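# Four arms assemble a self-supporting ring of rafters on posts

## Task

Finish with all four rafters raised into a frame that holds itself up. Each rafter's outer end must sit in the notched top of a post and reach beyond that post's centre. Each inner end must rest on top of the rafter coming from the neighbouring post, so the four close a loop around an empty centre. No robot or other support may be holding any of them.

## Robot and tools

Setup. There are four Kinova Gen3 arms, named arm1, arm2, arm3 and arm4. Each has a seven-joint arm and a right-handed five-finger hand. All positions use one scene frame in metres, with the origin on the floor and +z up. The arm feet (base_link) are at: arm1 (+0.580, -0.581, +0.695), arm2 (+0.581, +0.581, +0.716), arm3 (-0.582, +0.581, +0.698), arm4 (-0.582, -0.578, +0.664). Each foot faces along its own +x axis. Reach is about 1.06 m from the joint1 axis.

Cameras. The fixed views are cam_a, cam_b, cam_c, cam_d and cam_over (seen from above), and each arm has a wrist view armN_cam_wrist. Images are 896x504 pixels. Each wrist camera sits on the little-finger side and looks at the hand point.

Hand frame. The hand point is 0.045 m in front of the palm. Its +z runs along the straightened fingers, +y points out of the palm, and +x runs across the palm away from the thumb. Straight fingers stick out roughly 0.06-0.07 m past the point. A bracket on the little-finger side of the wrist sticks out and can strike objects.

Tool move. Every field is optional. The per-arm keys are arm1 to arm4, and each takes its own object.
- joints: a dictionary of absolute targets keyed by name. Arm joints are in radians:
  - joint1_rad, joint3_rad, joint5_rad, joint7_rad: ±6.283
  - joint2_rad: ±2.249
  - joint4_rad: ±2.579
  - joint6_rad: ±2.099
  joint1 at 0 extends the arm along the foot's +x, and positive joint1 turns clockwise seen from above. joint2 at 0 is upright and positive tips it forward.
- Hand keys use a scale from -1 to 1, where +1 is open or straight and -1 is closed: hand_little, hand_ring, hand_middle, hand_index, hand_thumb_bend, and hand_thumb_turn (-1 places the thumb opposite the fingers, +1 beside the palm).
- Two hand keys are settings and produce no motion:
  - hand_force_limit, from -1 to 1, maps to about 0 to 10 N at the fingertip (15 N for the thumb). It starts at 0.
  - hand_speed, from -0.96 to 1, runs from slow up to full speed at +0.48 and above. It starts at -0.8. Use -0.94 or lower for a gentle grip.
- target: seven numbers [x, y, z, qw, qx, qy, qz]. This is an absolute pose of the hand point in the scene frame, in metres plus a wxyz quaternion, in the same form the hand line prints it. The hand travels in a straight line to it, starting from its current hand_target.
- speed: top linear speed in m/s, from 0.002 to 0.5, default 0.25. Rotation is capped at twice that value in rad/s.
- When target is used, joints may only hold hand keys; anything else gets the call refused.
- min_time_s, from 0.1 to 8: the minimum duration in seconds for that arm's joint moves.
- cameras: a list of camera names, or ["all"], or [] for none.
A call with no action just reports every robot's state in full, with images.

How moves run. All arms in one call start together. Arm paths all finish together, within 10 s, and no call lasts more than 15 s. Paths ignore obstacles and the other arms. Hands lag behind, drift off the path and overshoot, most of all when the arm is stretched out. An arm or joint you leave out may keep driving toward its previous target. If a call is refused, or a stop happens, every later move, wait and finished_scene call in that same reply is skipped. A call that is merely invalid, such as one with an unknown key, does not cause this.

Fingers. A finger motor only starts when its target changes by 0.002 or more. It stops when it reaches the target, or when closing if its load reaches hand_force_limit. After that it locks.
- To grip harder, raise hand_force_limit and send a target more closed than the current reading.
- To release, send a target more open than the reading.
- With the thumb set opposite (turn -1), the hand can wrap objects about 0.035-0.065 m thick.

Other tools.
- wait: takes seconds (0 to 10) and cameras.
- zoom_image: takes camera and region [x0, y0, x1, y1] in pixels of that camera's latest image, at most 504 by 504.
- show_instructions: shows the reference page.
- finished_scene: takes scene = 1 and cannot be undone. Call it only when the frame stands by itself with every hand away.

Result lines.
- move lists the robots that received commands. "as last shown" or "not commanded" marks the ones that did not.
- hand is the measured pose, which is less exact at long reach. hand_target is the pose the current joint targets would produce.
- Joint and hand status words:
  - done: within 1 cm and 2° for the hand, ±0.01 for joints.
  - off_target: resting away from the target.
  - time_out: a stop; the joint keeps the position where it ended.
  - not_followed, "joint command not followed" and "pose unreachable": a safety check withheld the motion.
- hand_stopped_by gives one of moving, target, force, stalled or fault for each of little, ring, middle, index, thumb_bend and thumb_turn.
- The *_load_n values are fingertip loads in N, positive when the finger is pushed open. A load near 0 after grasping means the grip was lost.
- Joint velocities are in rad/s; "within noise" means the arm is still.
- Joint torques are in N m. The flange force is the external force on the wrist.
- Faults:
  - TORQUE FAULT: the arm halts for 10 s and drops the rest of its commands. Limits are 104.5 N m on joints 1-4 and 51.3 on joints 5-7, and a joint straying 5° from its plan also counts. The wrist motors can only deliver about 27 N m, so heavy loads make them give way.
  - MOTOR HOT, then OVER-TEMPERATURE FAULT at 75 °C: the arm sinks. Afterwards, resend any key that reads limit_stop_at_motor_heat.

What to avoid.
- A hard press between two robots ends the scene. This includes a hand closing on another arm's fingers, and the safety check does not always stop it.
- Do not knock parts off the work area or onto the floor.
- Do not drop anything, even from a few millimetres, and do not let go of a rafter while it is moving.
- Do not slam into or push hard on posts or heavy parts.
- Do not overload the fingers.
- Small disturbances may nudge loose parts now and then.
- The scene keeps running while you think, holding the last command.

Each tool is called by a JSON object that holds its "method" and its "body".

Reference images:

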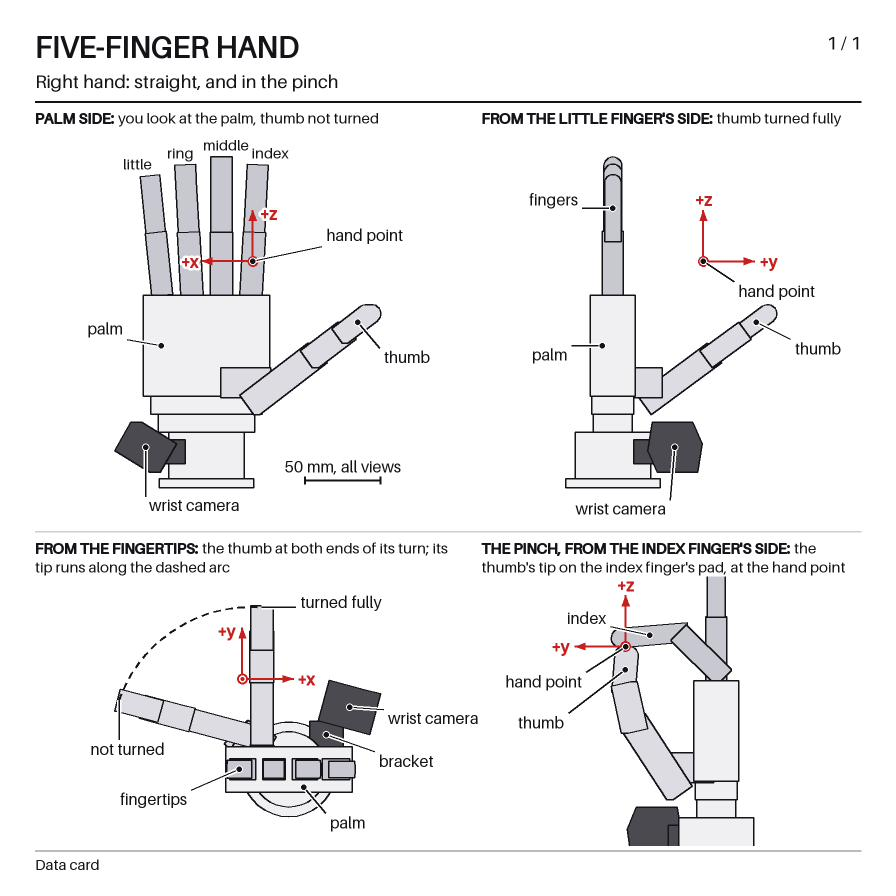

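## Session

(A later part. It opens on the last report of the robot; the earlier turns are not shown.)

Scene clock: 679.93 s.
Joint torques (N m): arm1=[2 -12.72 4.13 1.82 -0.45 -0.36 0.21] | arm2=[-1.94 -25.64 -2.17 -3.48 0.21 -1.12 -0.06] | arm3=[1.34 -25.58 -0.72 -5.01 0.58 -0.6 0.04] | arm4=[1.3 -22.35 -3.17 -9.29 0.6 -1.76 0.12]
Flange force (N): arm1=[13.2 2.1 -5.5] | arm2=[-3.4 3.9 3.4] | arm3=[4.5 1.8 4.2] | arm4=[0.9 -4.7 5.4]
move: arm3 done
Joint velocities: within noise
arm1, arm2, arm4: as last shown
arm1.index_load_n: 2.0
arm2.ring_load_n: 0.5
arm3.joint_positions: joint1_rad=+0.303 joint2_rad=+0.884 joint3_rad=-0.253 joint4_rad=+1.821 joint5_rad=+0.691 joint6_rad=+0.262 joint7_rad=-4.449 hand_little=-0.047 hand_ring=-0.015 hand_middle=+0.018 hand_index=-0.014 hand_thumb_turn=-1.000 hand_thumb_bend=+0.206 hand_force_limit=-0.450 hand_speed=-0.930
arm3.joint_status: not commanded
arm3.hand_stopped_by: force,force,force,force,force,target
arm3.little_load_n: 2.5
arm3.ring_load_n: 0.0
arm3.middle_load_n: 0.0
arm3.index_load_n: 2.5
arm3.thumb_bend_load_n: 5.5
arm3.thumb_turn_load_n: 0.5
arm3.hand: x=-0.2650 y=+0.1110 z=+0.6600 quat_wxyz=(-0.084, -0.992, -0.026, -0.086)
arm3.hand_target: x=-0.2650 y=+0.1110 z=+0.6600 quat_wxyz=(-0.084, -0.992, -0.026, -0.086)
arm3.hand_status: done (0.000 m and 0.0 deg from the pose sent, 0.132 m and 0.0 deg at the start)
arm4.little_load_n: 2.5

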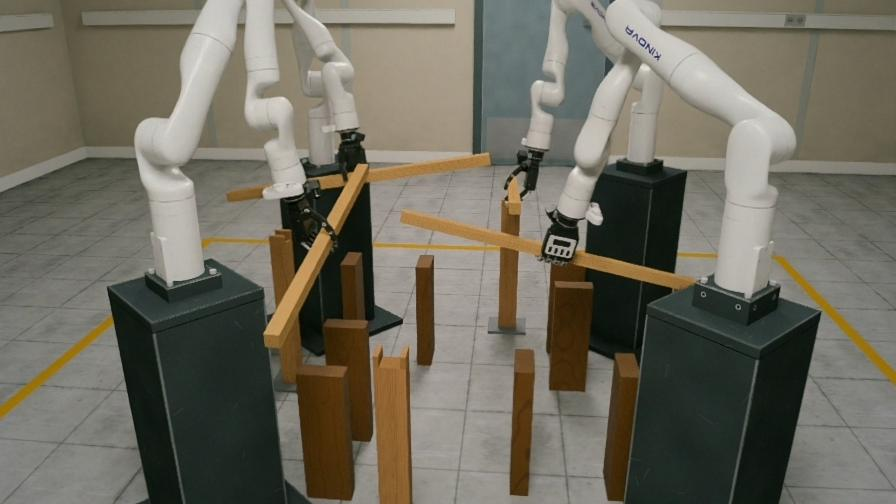

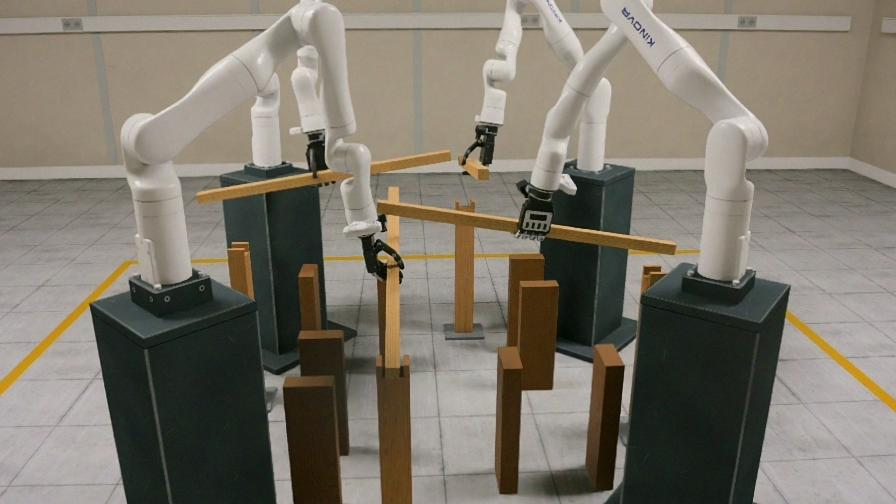

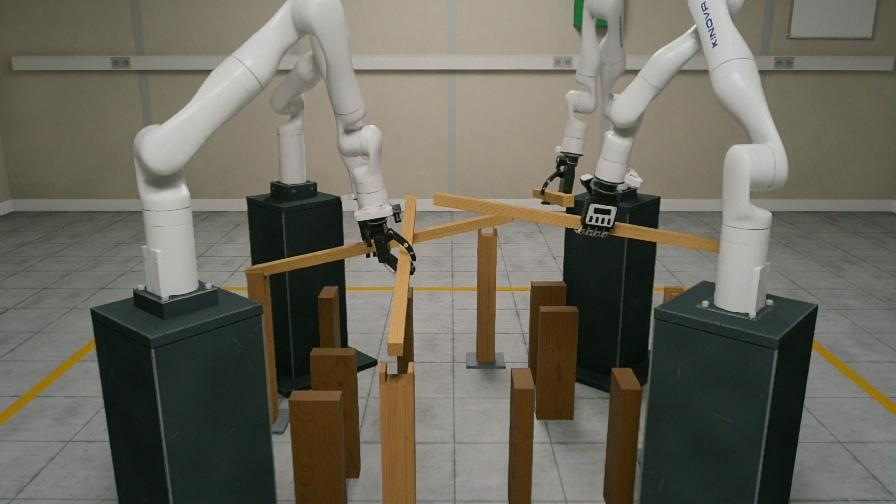

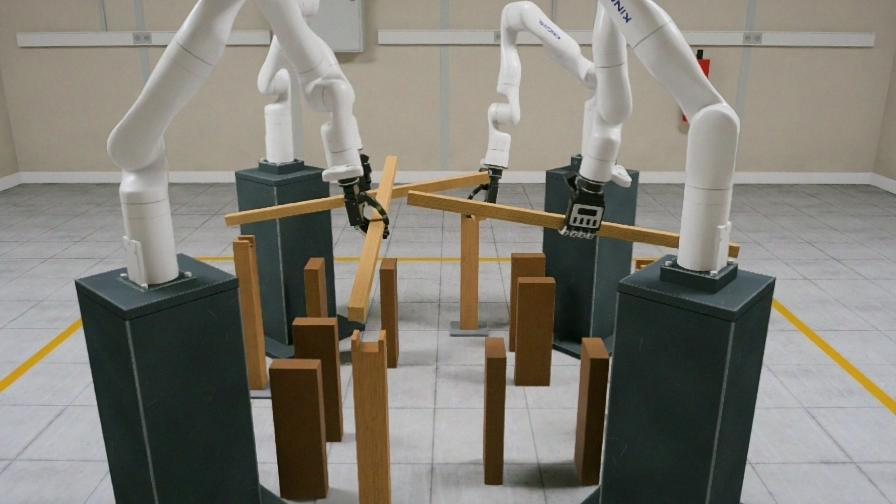

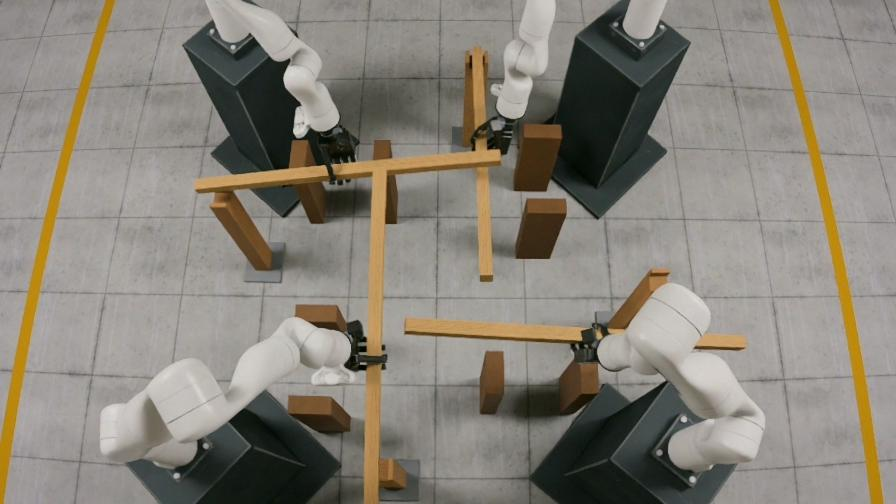

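{"method": "move", "body": {"arm2": {"target":[0.1125,0.265,0.590,0.1401,0.7213,-0.6779,0.0243],"speed":0.03}, "cameras": ["cam_b"]}}

{"method": "zoom_image", "body": {"camera": "cam_b", "region": [370, 340, 420, 390]}}

{"method": "move", "body": {"arm2": {"target":[0.1125,0.265,0.587,0.1401,0.7213,-0.6779,0.0243],"speed":0.03}, "cameras": ["cam_b"]}}

{"method": "zoom_image", "body": {"camera": "cam_b", "region": [370, 340, 420, 390]}}

Scene clock: 688.30 s.
Joint torques (N m): arm1=[2.09 -12.78 4.24 1.89 -0.47 -0.4 0.25] | arm2=[-2.06 -25.56 -2.3 -3.4 0.19 -1.26 -0.03] | arm3=[1.33 -25.58 -0.77 -5 0.54 -0.56 0.01] | arm4=[1.27 -22.41 -3.12 -9.36 0.57 -1.73 0.07]
Flange force (N): arm1=[13.9 2.2 -5.5] | arm2=[-3.3 4.3 3.1] | arm3=[4.3 1.7 4.3] | arm4=[0.6 -4.7 5.4]
move: arm2 done
Joint velocities: within noise
arm1, arm3, arm4: as last shown
arm1.thumb_bend_load_n: 3.5
arm2.joint_positions: joint1_rad=+0.140 joint2_rad=+1.080 joint3_rad=-0.100 joint4_rad=+1.819 joint5_rad=+0.462 joint6_rad=-0.024 joint7_rad=-4.208 hand_little=-0.001 hand_ring=+0.018 hand_middle=+0.025 hand_index=+0.025 hand_thumb_turn=-1.000 hand_thumb_bend=+0.265 hand_force_limit=-0.450 hand_speed=-0.930
arm2.joint_status: not commanded
arm2.hand_stopped_by: force,force,force,force,force,target
arm2.little_load_n: 5.0
arm2.ring_load_n: 0.0
arm2.middle_load_n: 0.0
arm2.index_load_n: 0.0
arm2.thumb_bend_load_n: 1.0
arm2.thumb_turn_load_n: 0.0
arm2.hand: x=+0.1125 y=+0.2650 z=+0.5900 quat_wxyz=(-0.140, -0.721, +0.678, -0.024)
arm2.hand_target: x=+0.1125 y=+0.2650 z=+0.5900 quat_wxyz=(-0.140, -0.721, +0.678, -0.024)
arm2.hand_status: done (0.000 m and 0.0 deg from the pose sent, 0.004 m and 0.0 deg at the start)
arm3.little_load_n: 3.0
arm3.middle_load_n: 0.5
arm3.index_load_n: 3.0
arm3.thumb_bend_load_n: 5.0
arm4.index_load_n: 2.5
arm4.thumb_bend_load_n: 4.0

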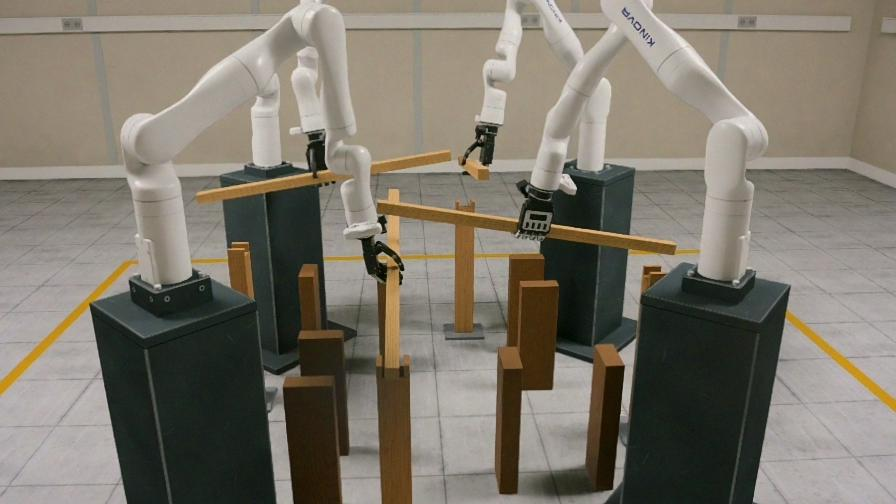

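Scaled by 10.080 from the camera's image (finer frame: 1280x720).

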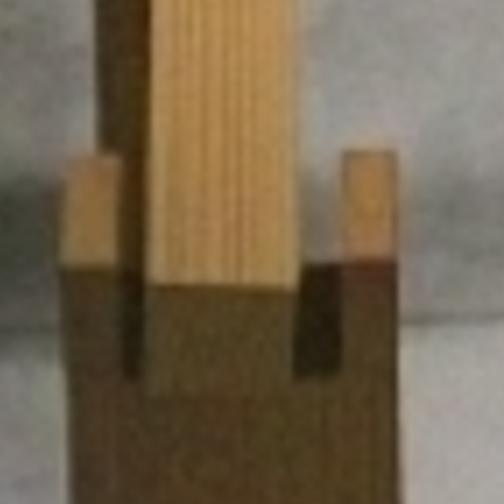

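Scene clock: 689.27 s.
Joint torques (N m): arm1=[2.13 -12.79 4.24 1.91 -0.46 -0.42 0.22] | arm2=[-2.01 -25.62 -2.21 -3.36 0.23 -1.14 -0.05] | arm3=[1.37 -25.57 -0.77 -5.05 0.57 -0.59 0.02] | arm4=[1.23 -22.41 -3.14 -9.4 0.58 -1.75 0.11]
Flange force (N): arm1=[14.0 2.1 -5.5] | arm2=[-3.5 3.8 3.3] | arm3=[4.4 1.5 4.2] | arm4=[0.5 -4.8 5.4]
move: arm2 done
Joint velocities: within noise
arm1, arm3, arm4: as last shown
arm1.thumb_bend_load_n: 4.0
arm2.joint_positions: joint1_rad=+0.138 joint2_rad=+1.087 joint3_rad=-0.097 joint4_rad=+1.816 joint5_rad=+0.462 joint6_rad=-0.030 joint7_rad=-4.208 hand_little=-0.001 hand_ring=+0.018 hand_middle=+0.025 hand_index=+0.025 hand_thumb_turn=-1.000 hand_thumb_bend=+0.265 hand_force_limit=-0.450 hand_speed=-0.930
arm2.joint_status: not commanded
arm2.hand_stopped_by: force,force,force,force,force,target
arm2.little_load_n: 5.5
arm2.ring_load_n: 0.0
arm2.middle_load_n: 0.0
arm2.index_load_n: 0.0
arm2.thumb_bend_load_n: 1.5
arm2.thumb_turn_load_n: 0.0
arm2.hand: x=+0.1125 y=+0.2650 z=+0.5870 quat_wxyz=(-0.140, -0.721, +0.678, -0.024)
arm2.hand_target: x=+0.1125 y=+0.2650 z=+0.5870 quat_wxyz=(-0.140, -0.721, +0.678, -0.024)
arm2.hand_status: done (0.000 m and 0.0 deg from the pose sent, 0.003 m and 0.0 deg at the start)
arm3.little_load_n: 2.5
arm3.ring_load_n: 0.5
arm3.middle_load_n: 0.0
arm3.index_load_n: 2.5
arm3.thumb_bend_load_n: 5.5
arm3.thumb_turn_load_n: 0.0
arm4.ring_load_n: 0.0
arm4.middle_load_n: 0.5
arm4.index_load_n: 2.0
arm4.thumb_bend_load_n: 4.5

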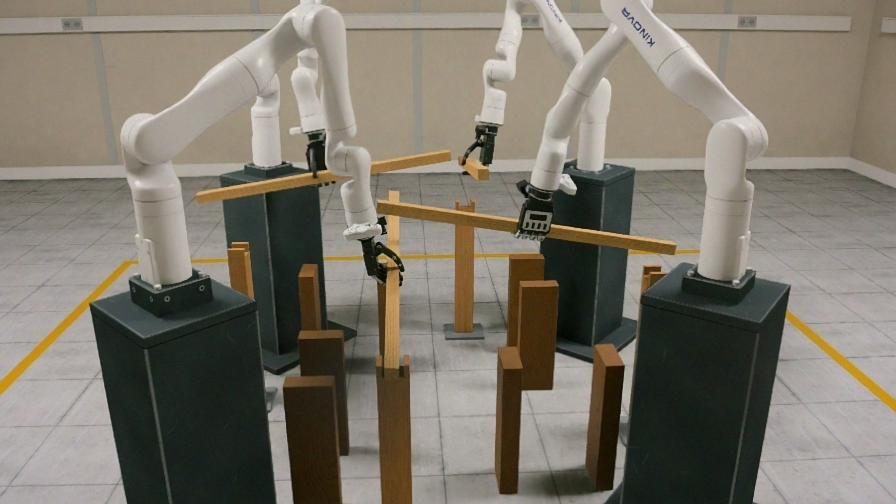

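Scaled by 10.080 from the camera's image (finer frame: 1280x720).

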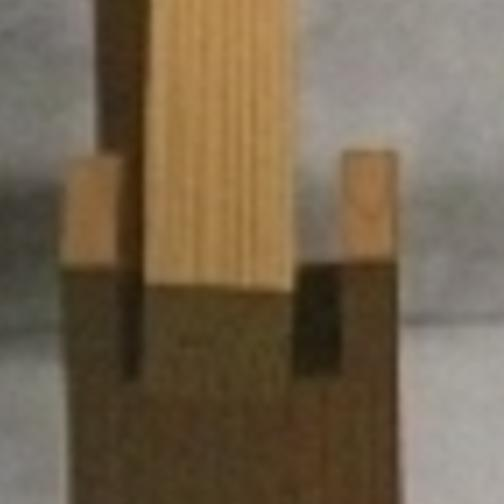

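{"method": "move", "body": {"arm2": {"target":[0.1125,0.265,0.590,0.1401,0.7213,-0.6779,0.0243],"speed":0.03}, "arm3": {"target":[-0.265,0.111,0.593,0.084,0.9924,0.0256,0.0863],"speed":0.06}, "cameras": ["cam_a","cam_b","cam_c","cam_d","cam_over"]}}

{"method": "zoom_image", "body": {"camera": "cam_c", "region": [370, 350, 420, 400]}}

{"method": "zoom_image", "body": {"camera": "cam_a", "region": [470, 170, 550, 250]}}

{"method": "zoom_image", "body": {"camera": "cam_b", "region": [360, 200, 440, 280]}}

Scene clock: 715.77 s.
Joint torques (N m): arm1=[2.1 -12.8 4.23 1.87 -0.45 -0.38 0.25] | arm2=[-2.05 -25.68 -2.26 -3.44 0.22 -1.24 -0.01] | arm3=[1.32 -26.37 0.5 -3.56 0.41 -0.54 0] | arm4=[1.34 -22.34 -3.14 -9.32 0.57 -1.79 0.11]
Flange force (N): arm1=[13.7 2.0 -5.3] | arm2=[-3.4 4.1 3.3] | arm3=[4.1 1.2 5.1] | arm4=[0.9 -4.7 5.4]
move: arm2 done; arm3 done
Joint velocities: within noise
arm1, arm4: as last shown
arm2.joint_positions: joint1_rad=+0.140 joint2_rad=+1.080 joint3_rad=-0.100 joint4_rad=+1.819 joint5_rad=+0.462 joint6_rad=-0.024 joint7_rad=-4.208 hand_little=-0.001 hand_ring=+0.018 hand_middle=+0.025 hand_index=+0.025 hand_thumb_turn=-1.000 hand_thumb_bend=+0.265 hand_force_limit=-0.450 hand_speed=-0.930
arm2.joint_status: not commanded
arm2.hand_stopped_by: force,force,force,force,force,target
arm2.little_load_n: 4.5
arm2.ring_load_n: 0.0
arm2.middle_load_n: 0.5
arm2.index_load_n: 0.0
arm2.thumb_bend_load_n: 1.0
arm2.thumb_turn_load_n: 0.5
arm2.hand: x=+0.1125 y=+0.2650 z=+0.5900 quat_wxyz=(-0.140, -0.721, +0.678, -0.024)
arm2.hand_target: x=+0.1125 y=+0.2650 z=+0.5900 quat_wxyz=(-0.140, -0.721, +0.678, -0.024)
arm2.hand_status: done (0.000 m and 0.0 deg from the pose sent, 0.003 m and 0.0 deg at the start)
arm3.joint_positions: joint1_rad=+0.209 joint2_rad=+1.025 joint3_rad=-0.110 joint4_rad=+1.799 joint5_rad=+0.725 joint6_rad=+0.099 joint7_rad=-4.512 hand_little=-0.047 hand_ring=-0.015 hand_middle=+0.018 hand_index=-0.014 hand_thumb_turn=-1.000 hand_thumb_bend=+0.206 hand_force_limit=-0.450 hand_speed=-0.930
arm3.joint_status: not commanded
arm3.hand_stopped_by: force,force,force,force,force,target
arm3.little_load_n: 2.5
arm3.ring_load_n: 0.0
arm3.middle_load_n: 0.0
arm3.index_load_n: 2.5
arm3.thumb_bend_load_n: 5.5
arm3.thumb_turn_load_n: 0.5
arm3.hand: x=-0.2650 y=+0.1110 z=+0.5930 quat_wxyz=(-0.084, -0.992, -0.026, -0.086)
arm3.hand_target: x=-0.2650 y=+0.1110 z=+0.5930 quat_wxyz=(-0.084, -0.992, -0.026, -0.086)
arm3.hand_status: done (0.000 m and 0.0 deg from the pose sent, 0.067 m and 0.0 deg at the start)
arm4.ring_load_n: 0.5
arm4.middle_load_n: 0.0
arm4.thumb_bend_load_n: 4.0

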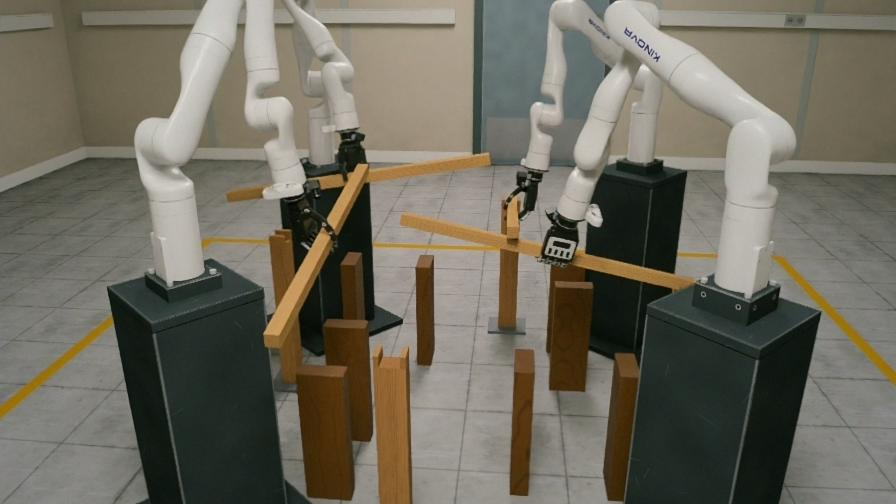

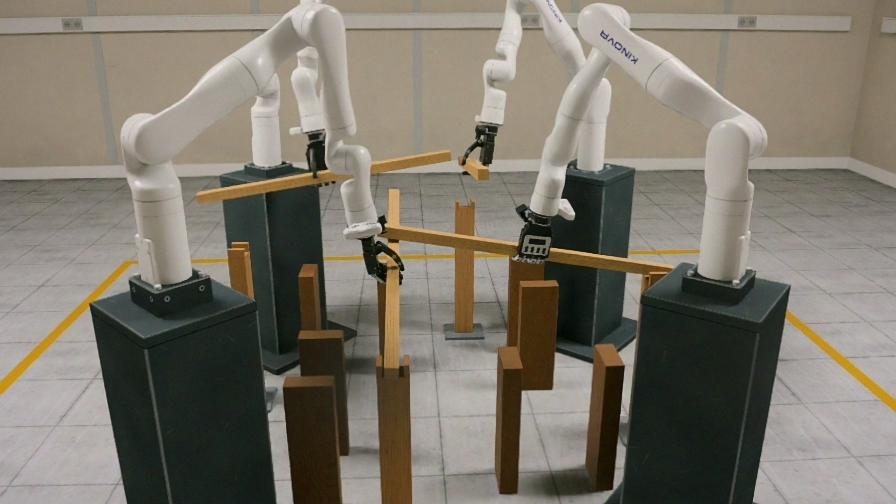

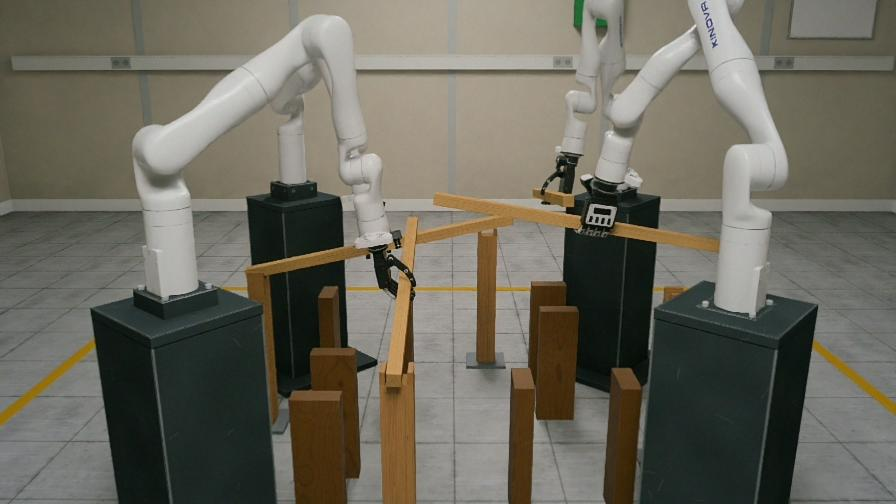

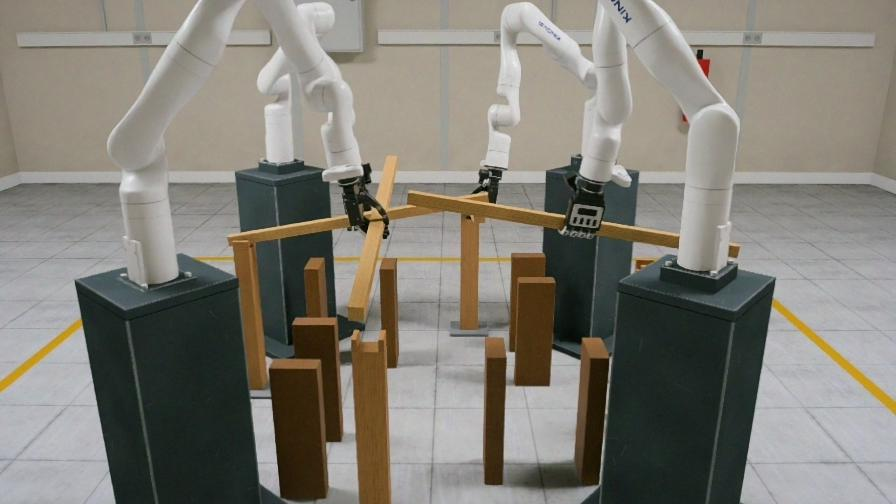

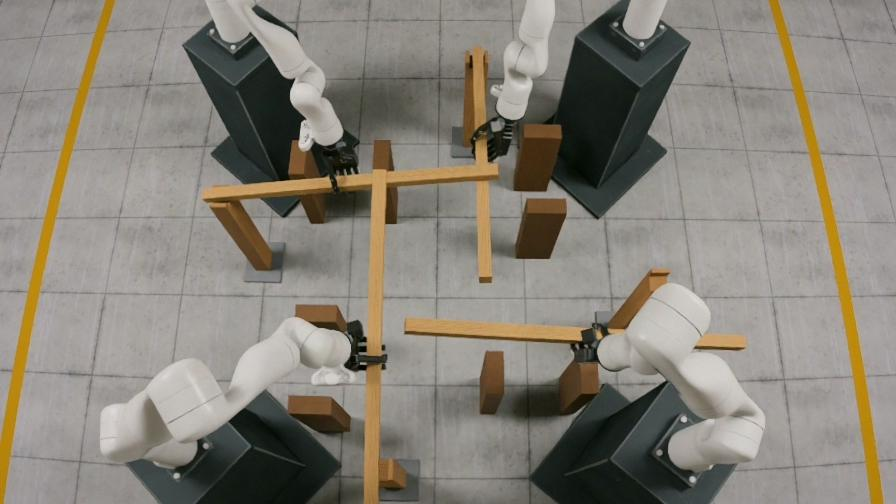

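Scaled by 10.080 from the camera's image (finer frame: 1280x720).

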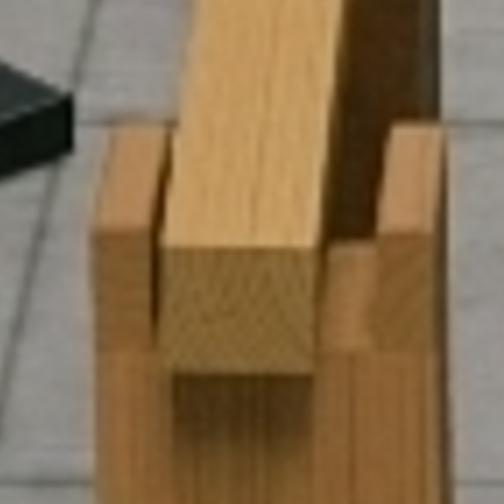

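Scaled by 6.300 from the camera's image (finer frame: 1280x720).

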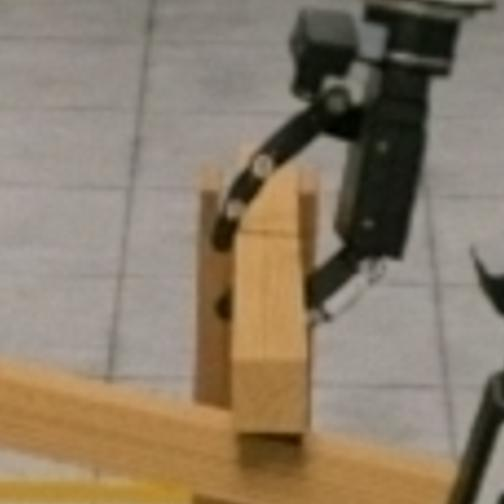

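Scaled by 6.300 from the camera's image (finer frame: 1280x720).

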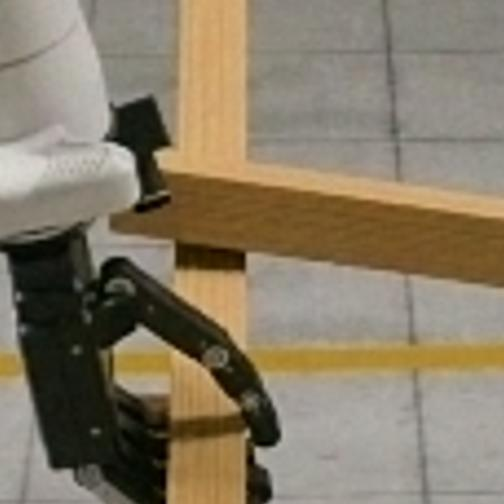

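{"method": "move", "body": {"arm3": {"target":[-0.265,0.107,0.589,0.084,0.9924,0.0256,0.0863],"speed":0.03}, "cameras": ["cam_a","cam_b","cam_c"]}}

{"method": "zoom_image", "body": {"camera": "cam_c", "region": [370, 350, 420, 400]}}

{"method": "zoom_image", "body": {"camera": "cam_a", "region": [490, 200, 540, 250]}}

{"method": "zoom_image", "body": {"camera": "cam_b", "region": [370, 210, 420, 260]}}

Scene clock: 727.07 s.
Joint torques (N m): arm1=[2.11 -12.76 4.21 1.91 -0.45 -0.39 0.24] | arm2=[-1.97 -25.81 -2.27 -3.48 0.26 -1.17 -0.05] | arm3=[1.32 -26.47 0.56 -3.55 0.45 -0.52 0.02] | arm4=[1.27 -22.38 -3.07 -9.31 0.6 -1.77 0.14]
Flange force (N): arm1=[13.9 2.0 -5.5] | arm2=[-3.5 3.6 3.7] | arm3=[4.3 1.6 4.9] | arm4=[0.8 -4.5 5.2]
move: arm3 done
Joint velocities: within noise
arm1, arm2, arm4: as last shown
arm1.index_load_n: 2.5
arm2.middle_load_n: 0.0
arm3.joint_positions: joint1_rad=+0.217 joint2_rad=+1.037 joint3_rad=-0.114 joint4_rad=+1.785 joint5_rad=+0.728 joint6_rad=+0.102 joint7_rad=-4.506 hand_little=-0.047 hand_ring=-0.015 hand_middle=+0.018 hand_index=-0.014 hand_thumb_turn=-1.000 hand_thumb_bend=+0.206 hand_force_limit=-0.450 hand_speed=-0.930
arm3.joint_status: not commanded
arm3.hand_stopped_by: force,force,force,force,force,target
arm3.little_load_n: 2.0
arm3.ring_load_n: 0.0
arm3.middle_load_n: 0.0
arm3.index_load_n: 3.0
arm3.thumb_bend_load_n: 5.5
arm3.thumb_turn_load_n: 0.5
arm3.hand: x=-0.2650 y=+0.1070 z=+0.5890 quat_wxyz=(-0.084, -0.992, -0.026, -0.086)
arm3.hand_target: x=-0.2650 y=+0.1070 z=+0.5890 quat_wxyz=(-0.084, -0.992, -0.026, -0.086)
arm3.hand_status: done (0.000 m and 0.0 deg from the pose sent, 0.006 m and 0.0 deg at the start)
arm4.ring_load_n: 0.0
arm4.index_load_n: 2.5

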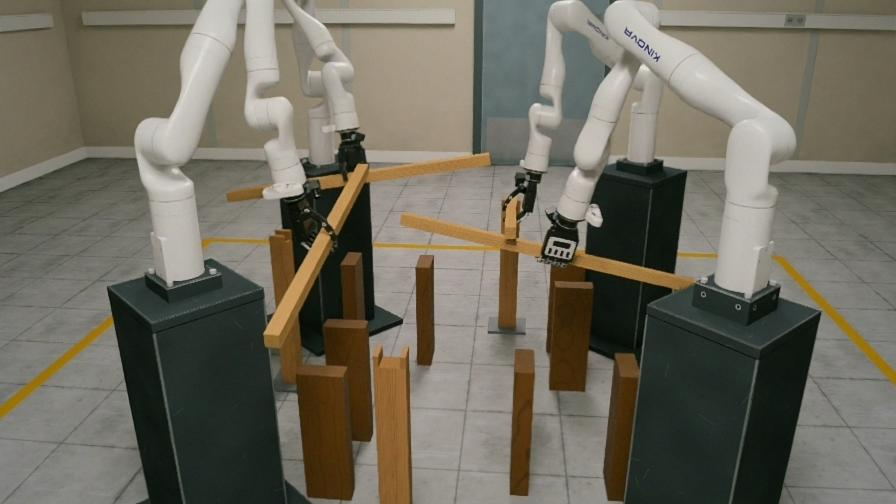

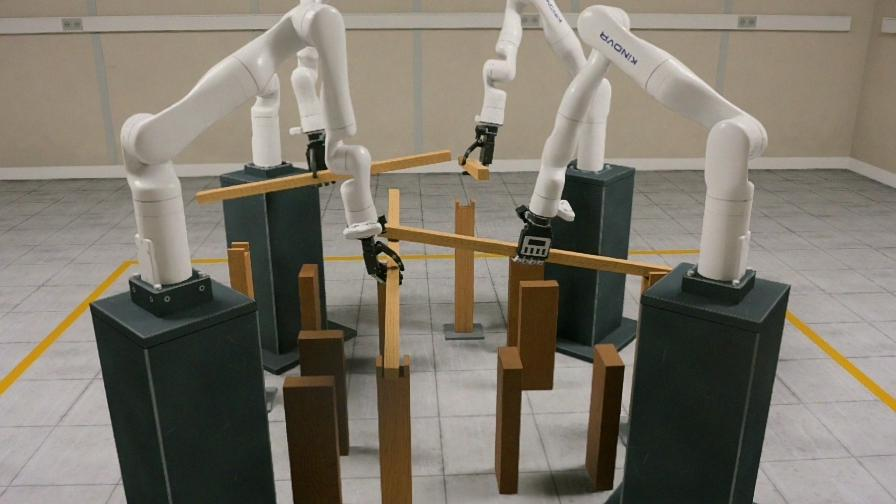

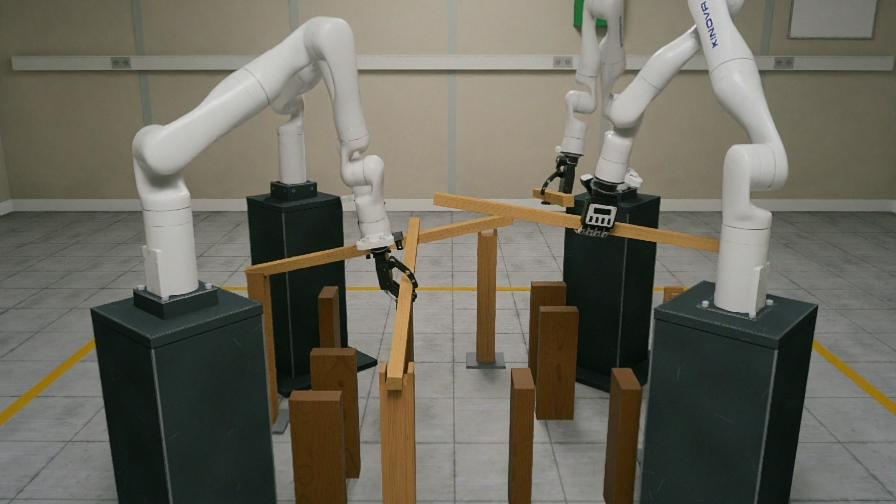

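Scaled by 10.080 from the camera's image (finer frame: 1280x720).

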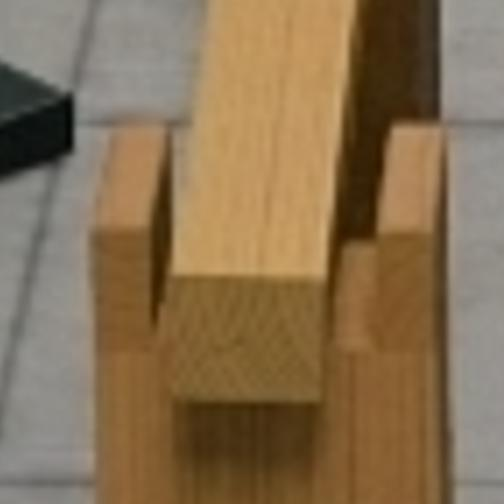

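Scaled by 10.080 from the camera's image (finer frame: 1280x720).

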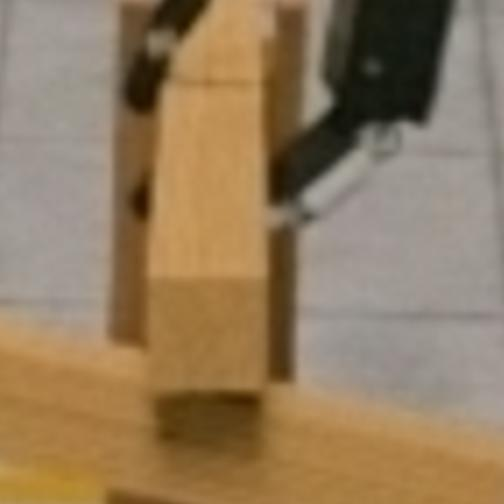

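Scaled by 10.080 from the camera's image (finer frame: 1280x720).

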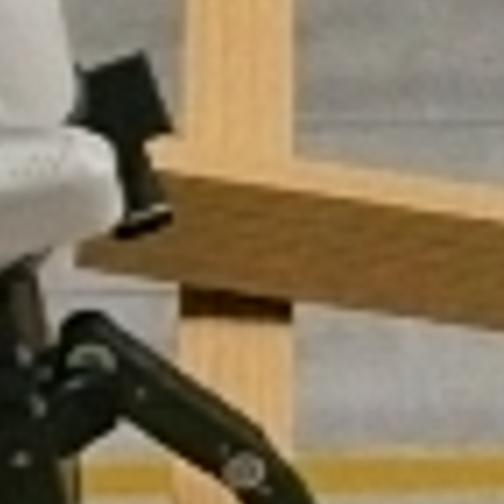

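{"method": "move", "body": {"arm3": {"target":[-0.265,0.107,0.5845,0.0843,0.9928,0.0262,0.0811],"speed":0.02}, "cameras": ["cam_a","cam_b","cam_c"]}}

{"method": "zoom_image", "body": {"camera": "cam_c", "region": [370, 350, 420, 400]}}

{"method": "zoom_image", "body": {"camera": "cam_b", "region": [370, 210, 420, 260]}}

Scene clock: 744.83 s.
Joint torques (N m): arm1=[2.09 -12.73 4.28 1.91 -0.44 -0.41 0.21] | arm2=[-1.76 -26.68 -1.95 -3.9 0.2 -1.33 -0.03] | arm3=[1.34 -25.31 0.56 -3.2 0.44 -0.41 0] | arm4=[1.26 -22.35 -3.13 -9.3 0.57 -1.73 0.09]
Flange force (N): arm1=[14.0 2.3 -5.8] | arm2=[-3.6 3.2 4.9] | arm3=[4.5 1.3 2.6] | arm4=[0.7 -4.6 5.3]
move: arm3 done
Joint velocities: within noise
arm1.joint_positions: joint1_rad=-0.293 joint2_rad=+0.657 joint3_rad=+0.365 joint4_rad=+2.566 joint5_rad=+0.607 joint6_rad=-0.351 joint7_rad=-4.598 hand_little=-0.027 hand_ring=-0.014 hand_middle=-0.008 hand_index=-0.008 hand_thumb_turn=-1.000 hand_thumb_bend=+0.238 hand_force_limit=-0.450 hand_speed=-0.930
arm1.joint_status: not commanded
arm1.hand_stopped_by: force,force,force,force,force,target
arm1.little_load_n: 2.5
arm1.ring_load_n: 1.0
arm1.middle_load_n: 0.0
arm1.index_load_n: 2.0
arm1.thumb_bend_load_n: 4.0
arm1.thumb_turn_load_n: 0.5
arm1.hand: x=+0.3900 y=-0.3000 z=+0.7000 quat_wxyz=(+0.080, +0.015, -0.993, -0.085)
arm1.hand_target: x=+0.3900 y=-0.3000 z=+0.7000 quat_wxyz=(+0.080, +0.015, -0.993, -0.085)
arm1.hand_status: not commanded
arm2: as last shown
arm2.little_load_n: 6.0
arm3.joint_positions: joint1_rad=+0.206 joint2_rad=+1.048 joint3_rad=-0.105 joint4_rad=+1.776 joint5_rad=+0.726 joint6_rad=+0.107 joint7_rad=-4.510 hand_little=-0.047 hand_ring=-0.015 hand_middle=+0.018 hand_index=-0.014 hand_thumb_turn=-1.000 hand_thumb_bend=+0.204 hand_force_limit=-0.450 hand_speed=-0.930
arm3.joint_status: not commanded
arm3.hand_stopped_by: force,force,force,force,force,target
arm3.little_load_n: 0.0
arm3.ring_load_n: 0.0
arm3.middle_load_n: 0.0
arm3.index_load_n: 0.0
arm3.thumb_bend_load_n: 0.5
arm3.thumb_turn_load_n: 0.5
arm3.hand: x=-0.2650 y=+0.1070 z=+0.5845 quat_wxyz=(-0.084, -0.993, -0.026, -0.081)
arm3.hand_target: x=-0.2650 y=+0.1070 z=+0.5845 quat_wxyz=(-0.084, -0.993, -0.026, -0.081)
arm3.hand_status: done (0.000 m and 0.0 deg from the pose sent, 0.005 m and 0.6 deg at the start)
arm4.joint_positions: joint1_rad=+0.726 joint2_rad=+0.656 joint3_rad=-0.529 joint4_rad=+1.988 joint5_rad=+0.630 joint6_rad=+0.410 joint7_rad=-4.155 hand_little=-0.041 hand_ring=-0.021 hand_middle=+0.018 hand_index=-0.001 hand_thumb_turn=-1.000 hand_thumb_bend=+0.191 hand_force_limit=-0.450 hand_speed=-0.930
arm4.joint_status: not commanded
arm4.hand_stopped_by: force,force,force,force,force,target
arm4.little_load_n: 2.0
arm4.ring_load_n: 0.0
arm4.middle_load_n: 0.0
arm4.index_load_n: 2.5
arm4.thumb_bend_load_n: 4.5
arm4.thumb_turn_load_n: 0.0
arm4.hand: x=-0.1073 y=-0.3840 z=+0.7200 quat_wxyz=(-0.001, -0.679, -0.725, -0.117)
arm4.hand_target: x=-0.1073 y=-0.3840 z=+0.7200 quat_wxyz=(-0.001, -0.679, -0.725, -0.117)
arm4.hand_status: not commanded

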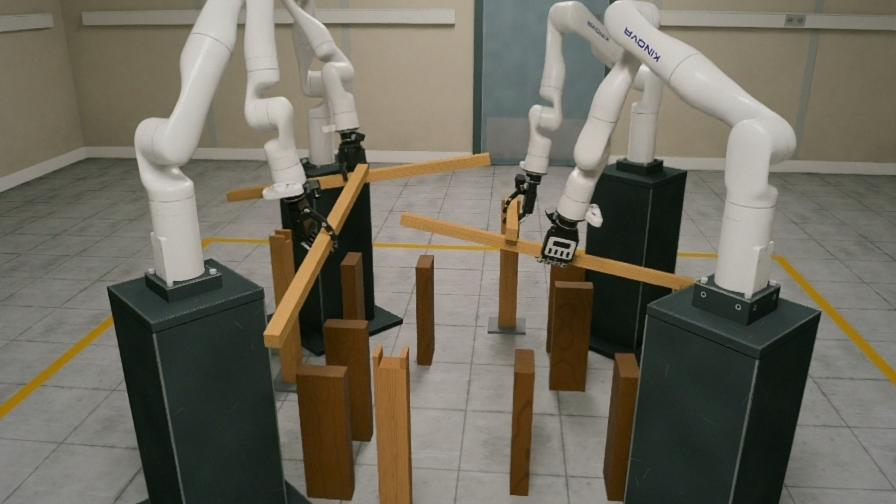

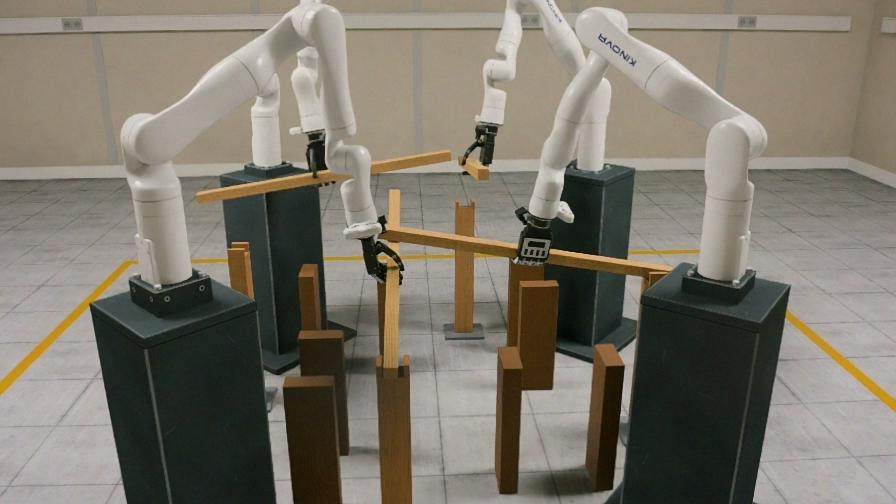

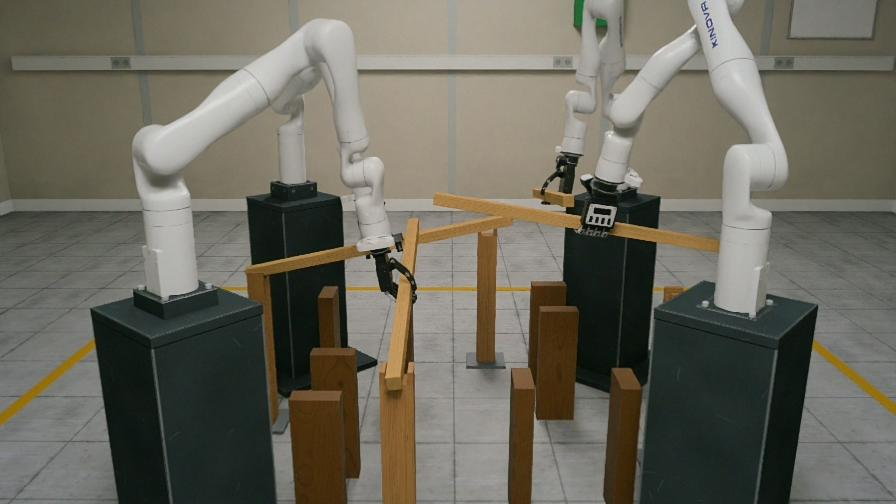

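Scaled by 10.080 from the camera's image (finer frame: 1280x720).

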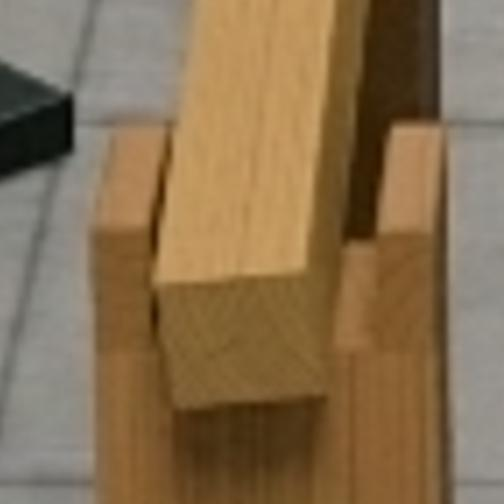

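Scaled by 10.080 from the camera's image (finer frame: 1280x720).

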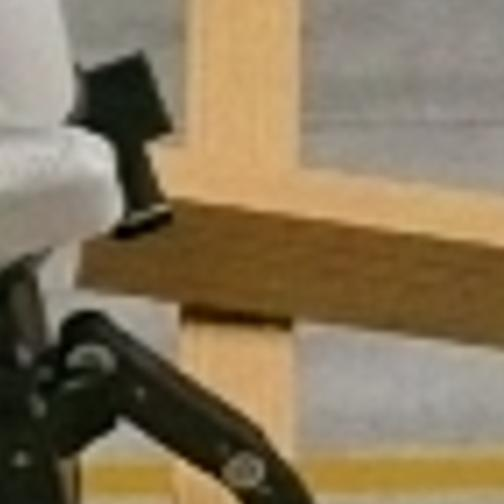

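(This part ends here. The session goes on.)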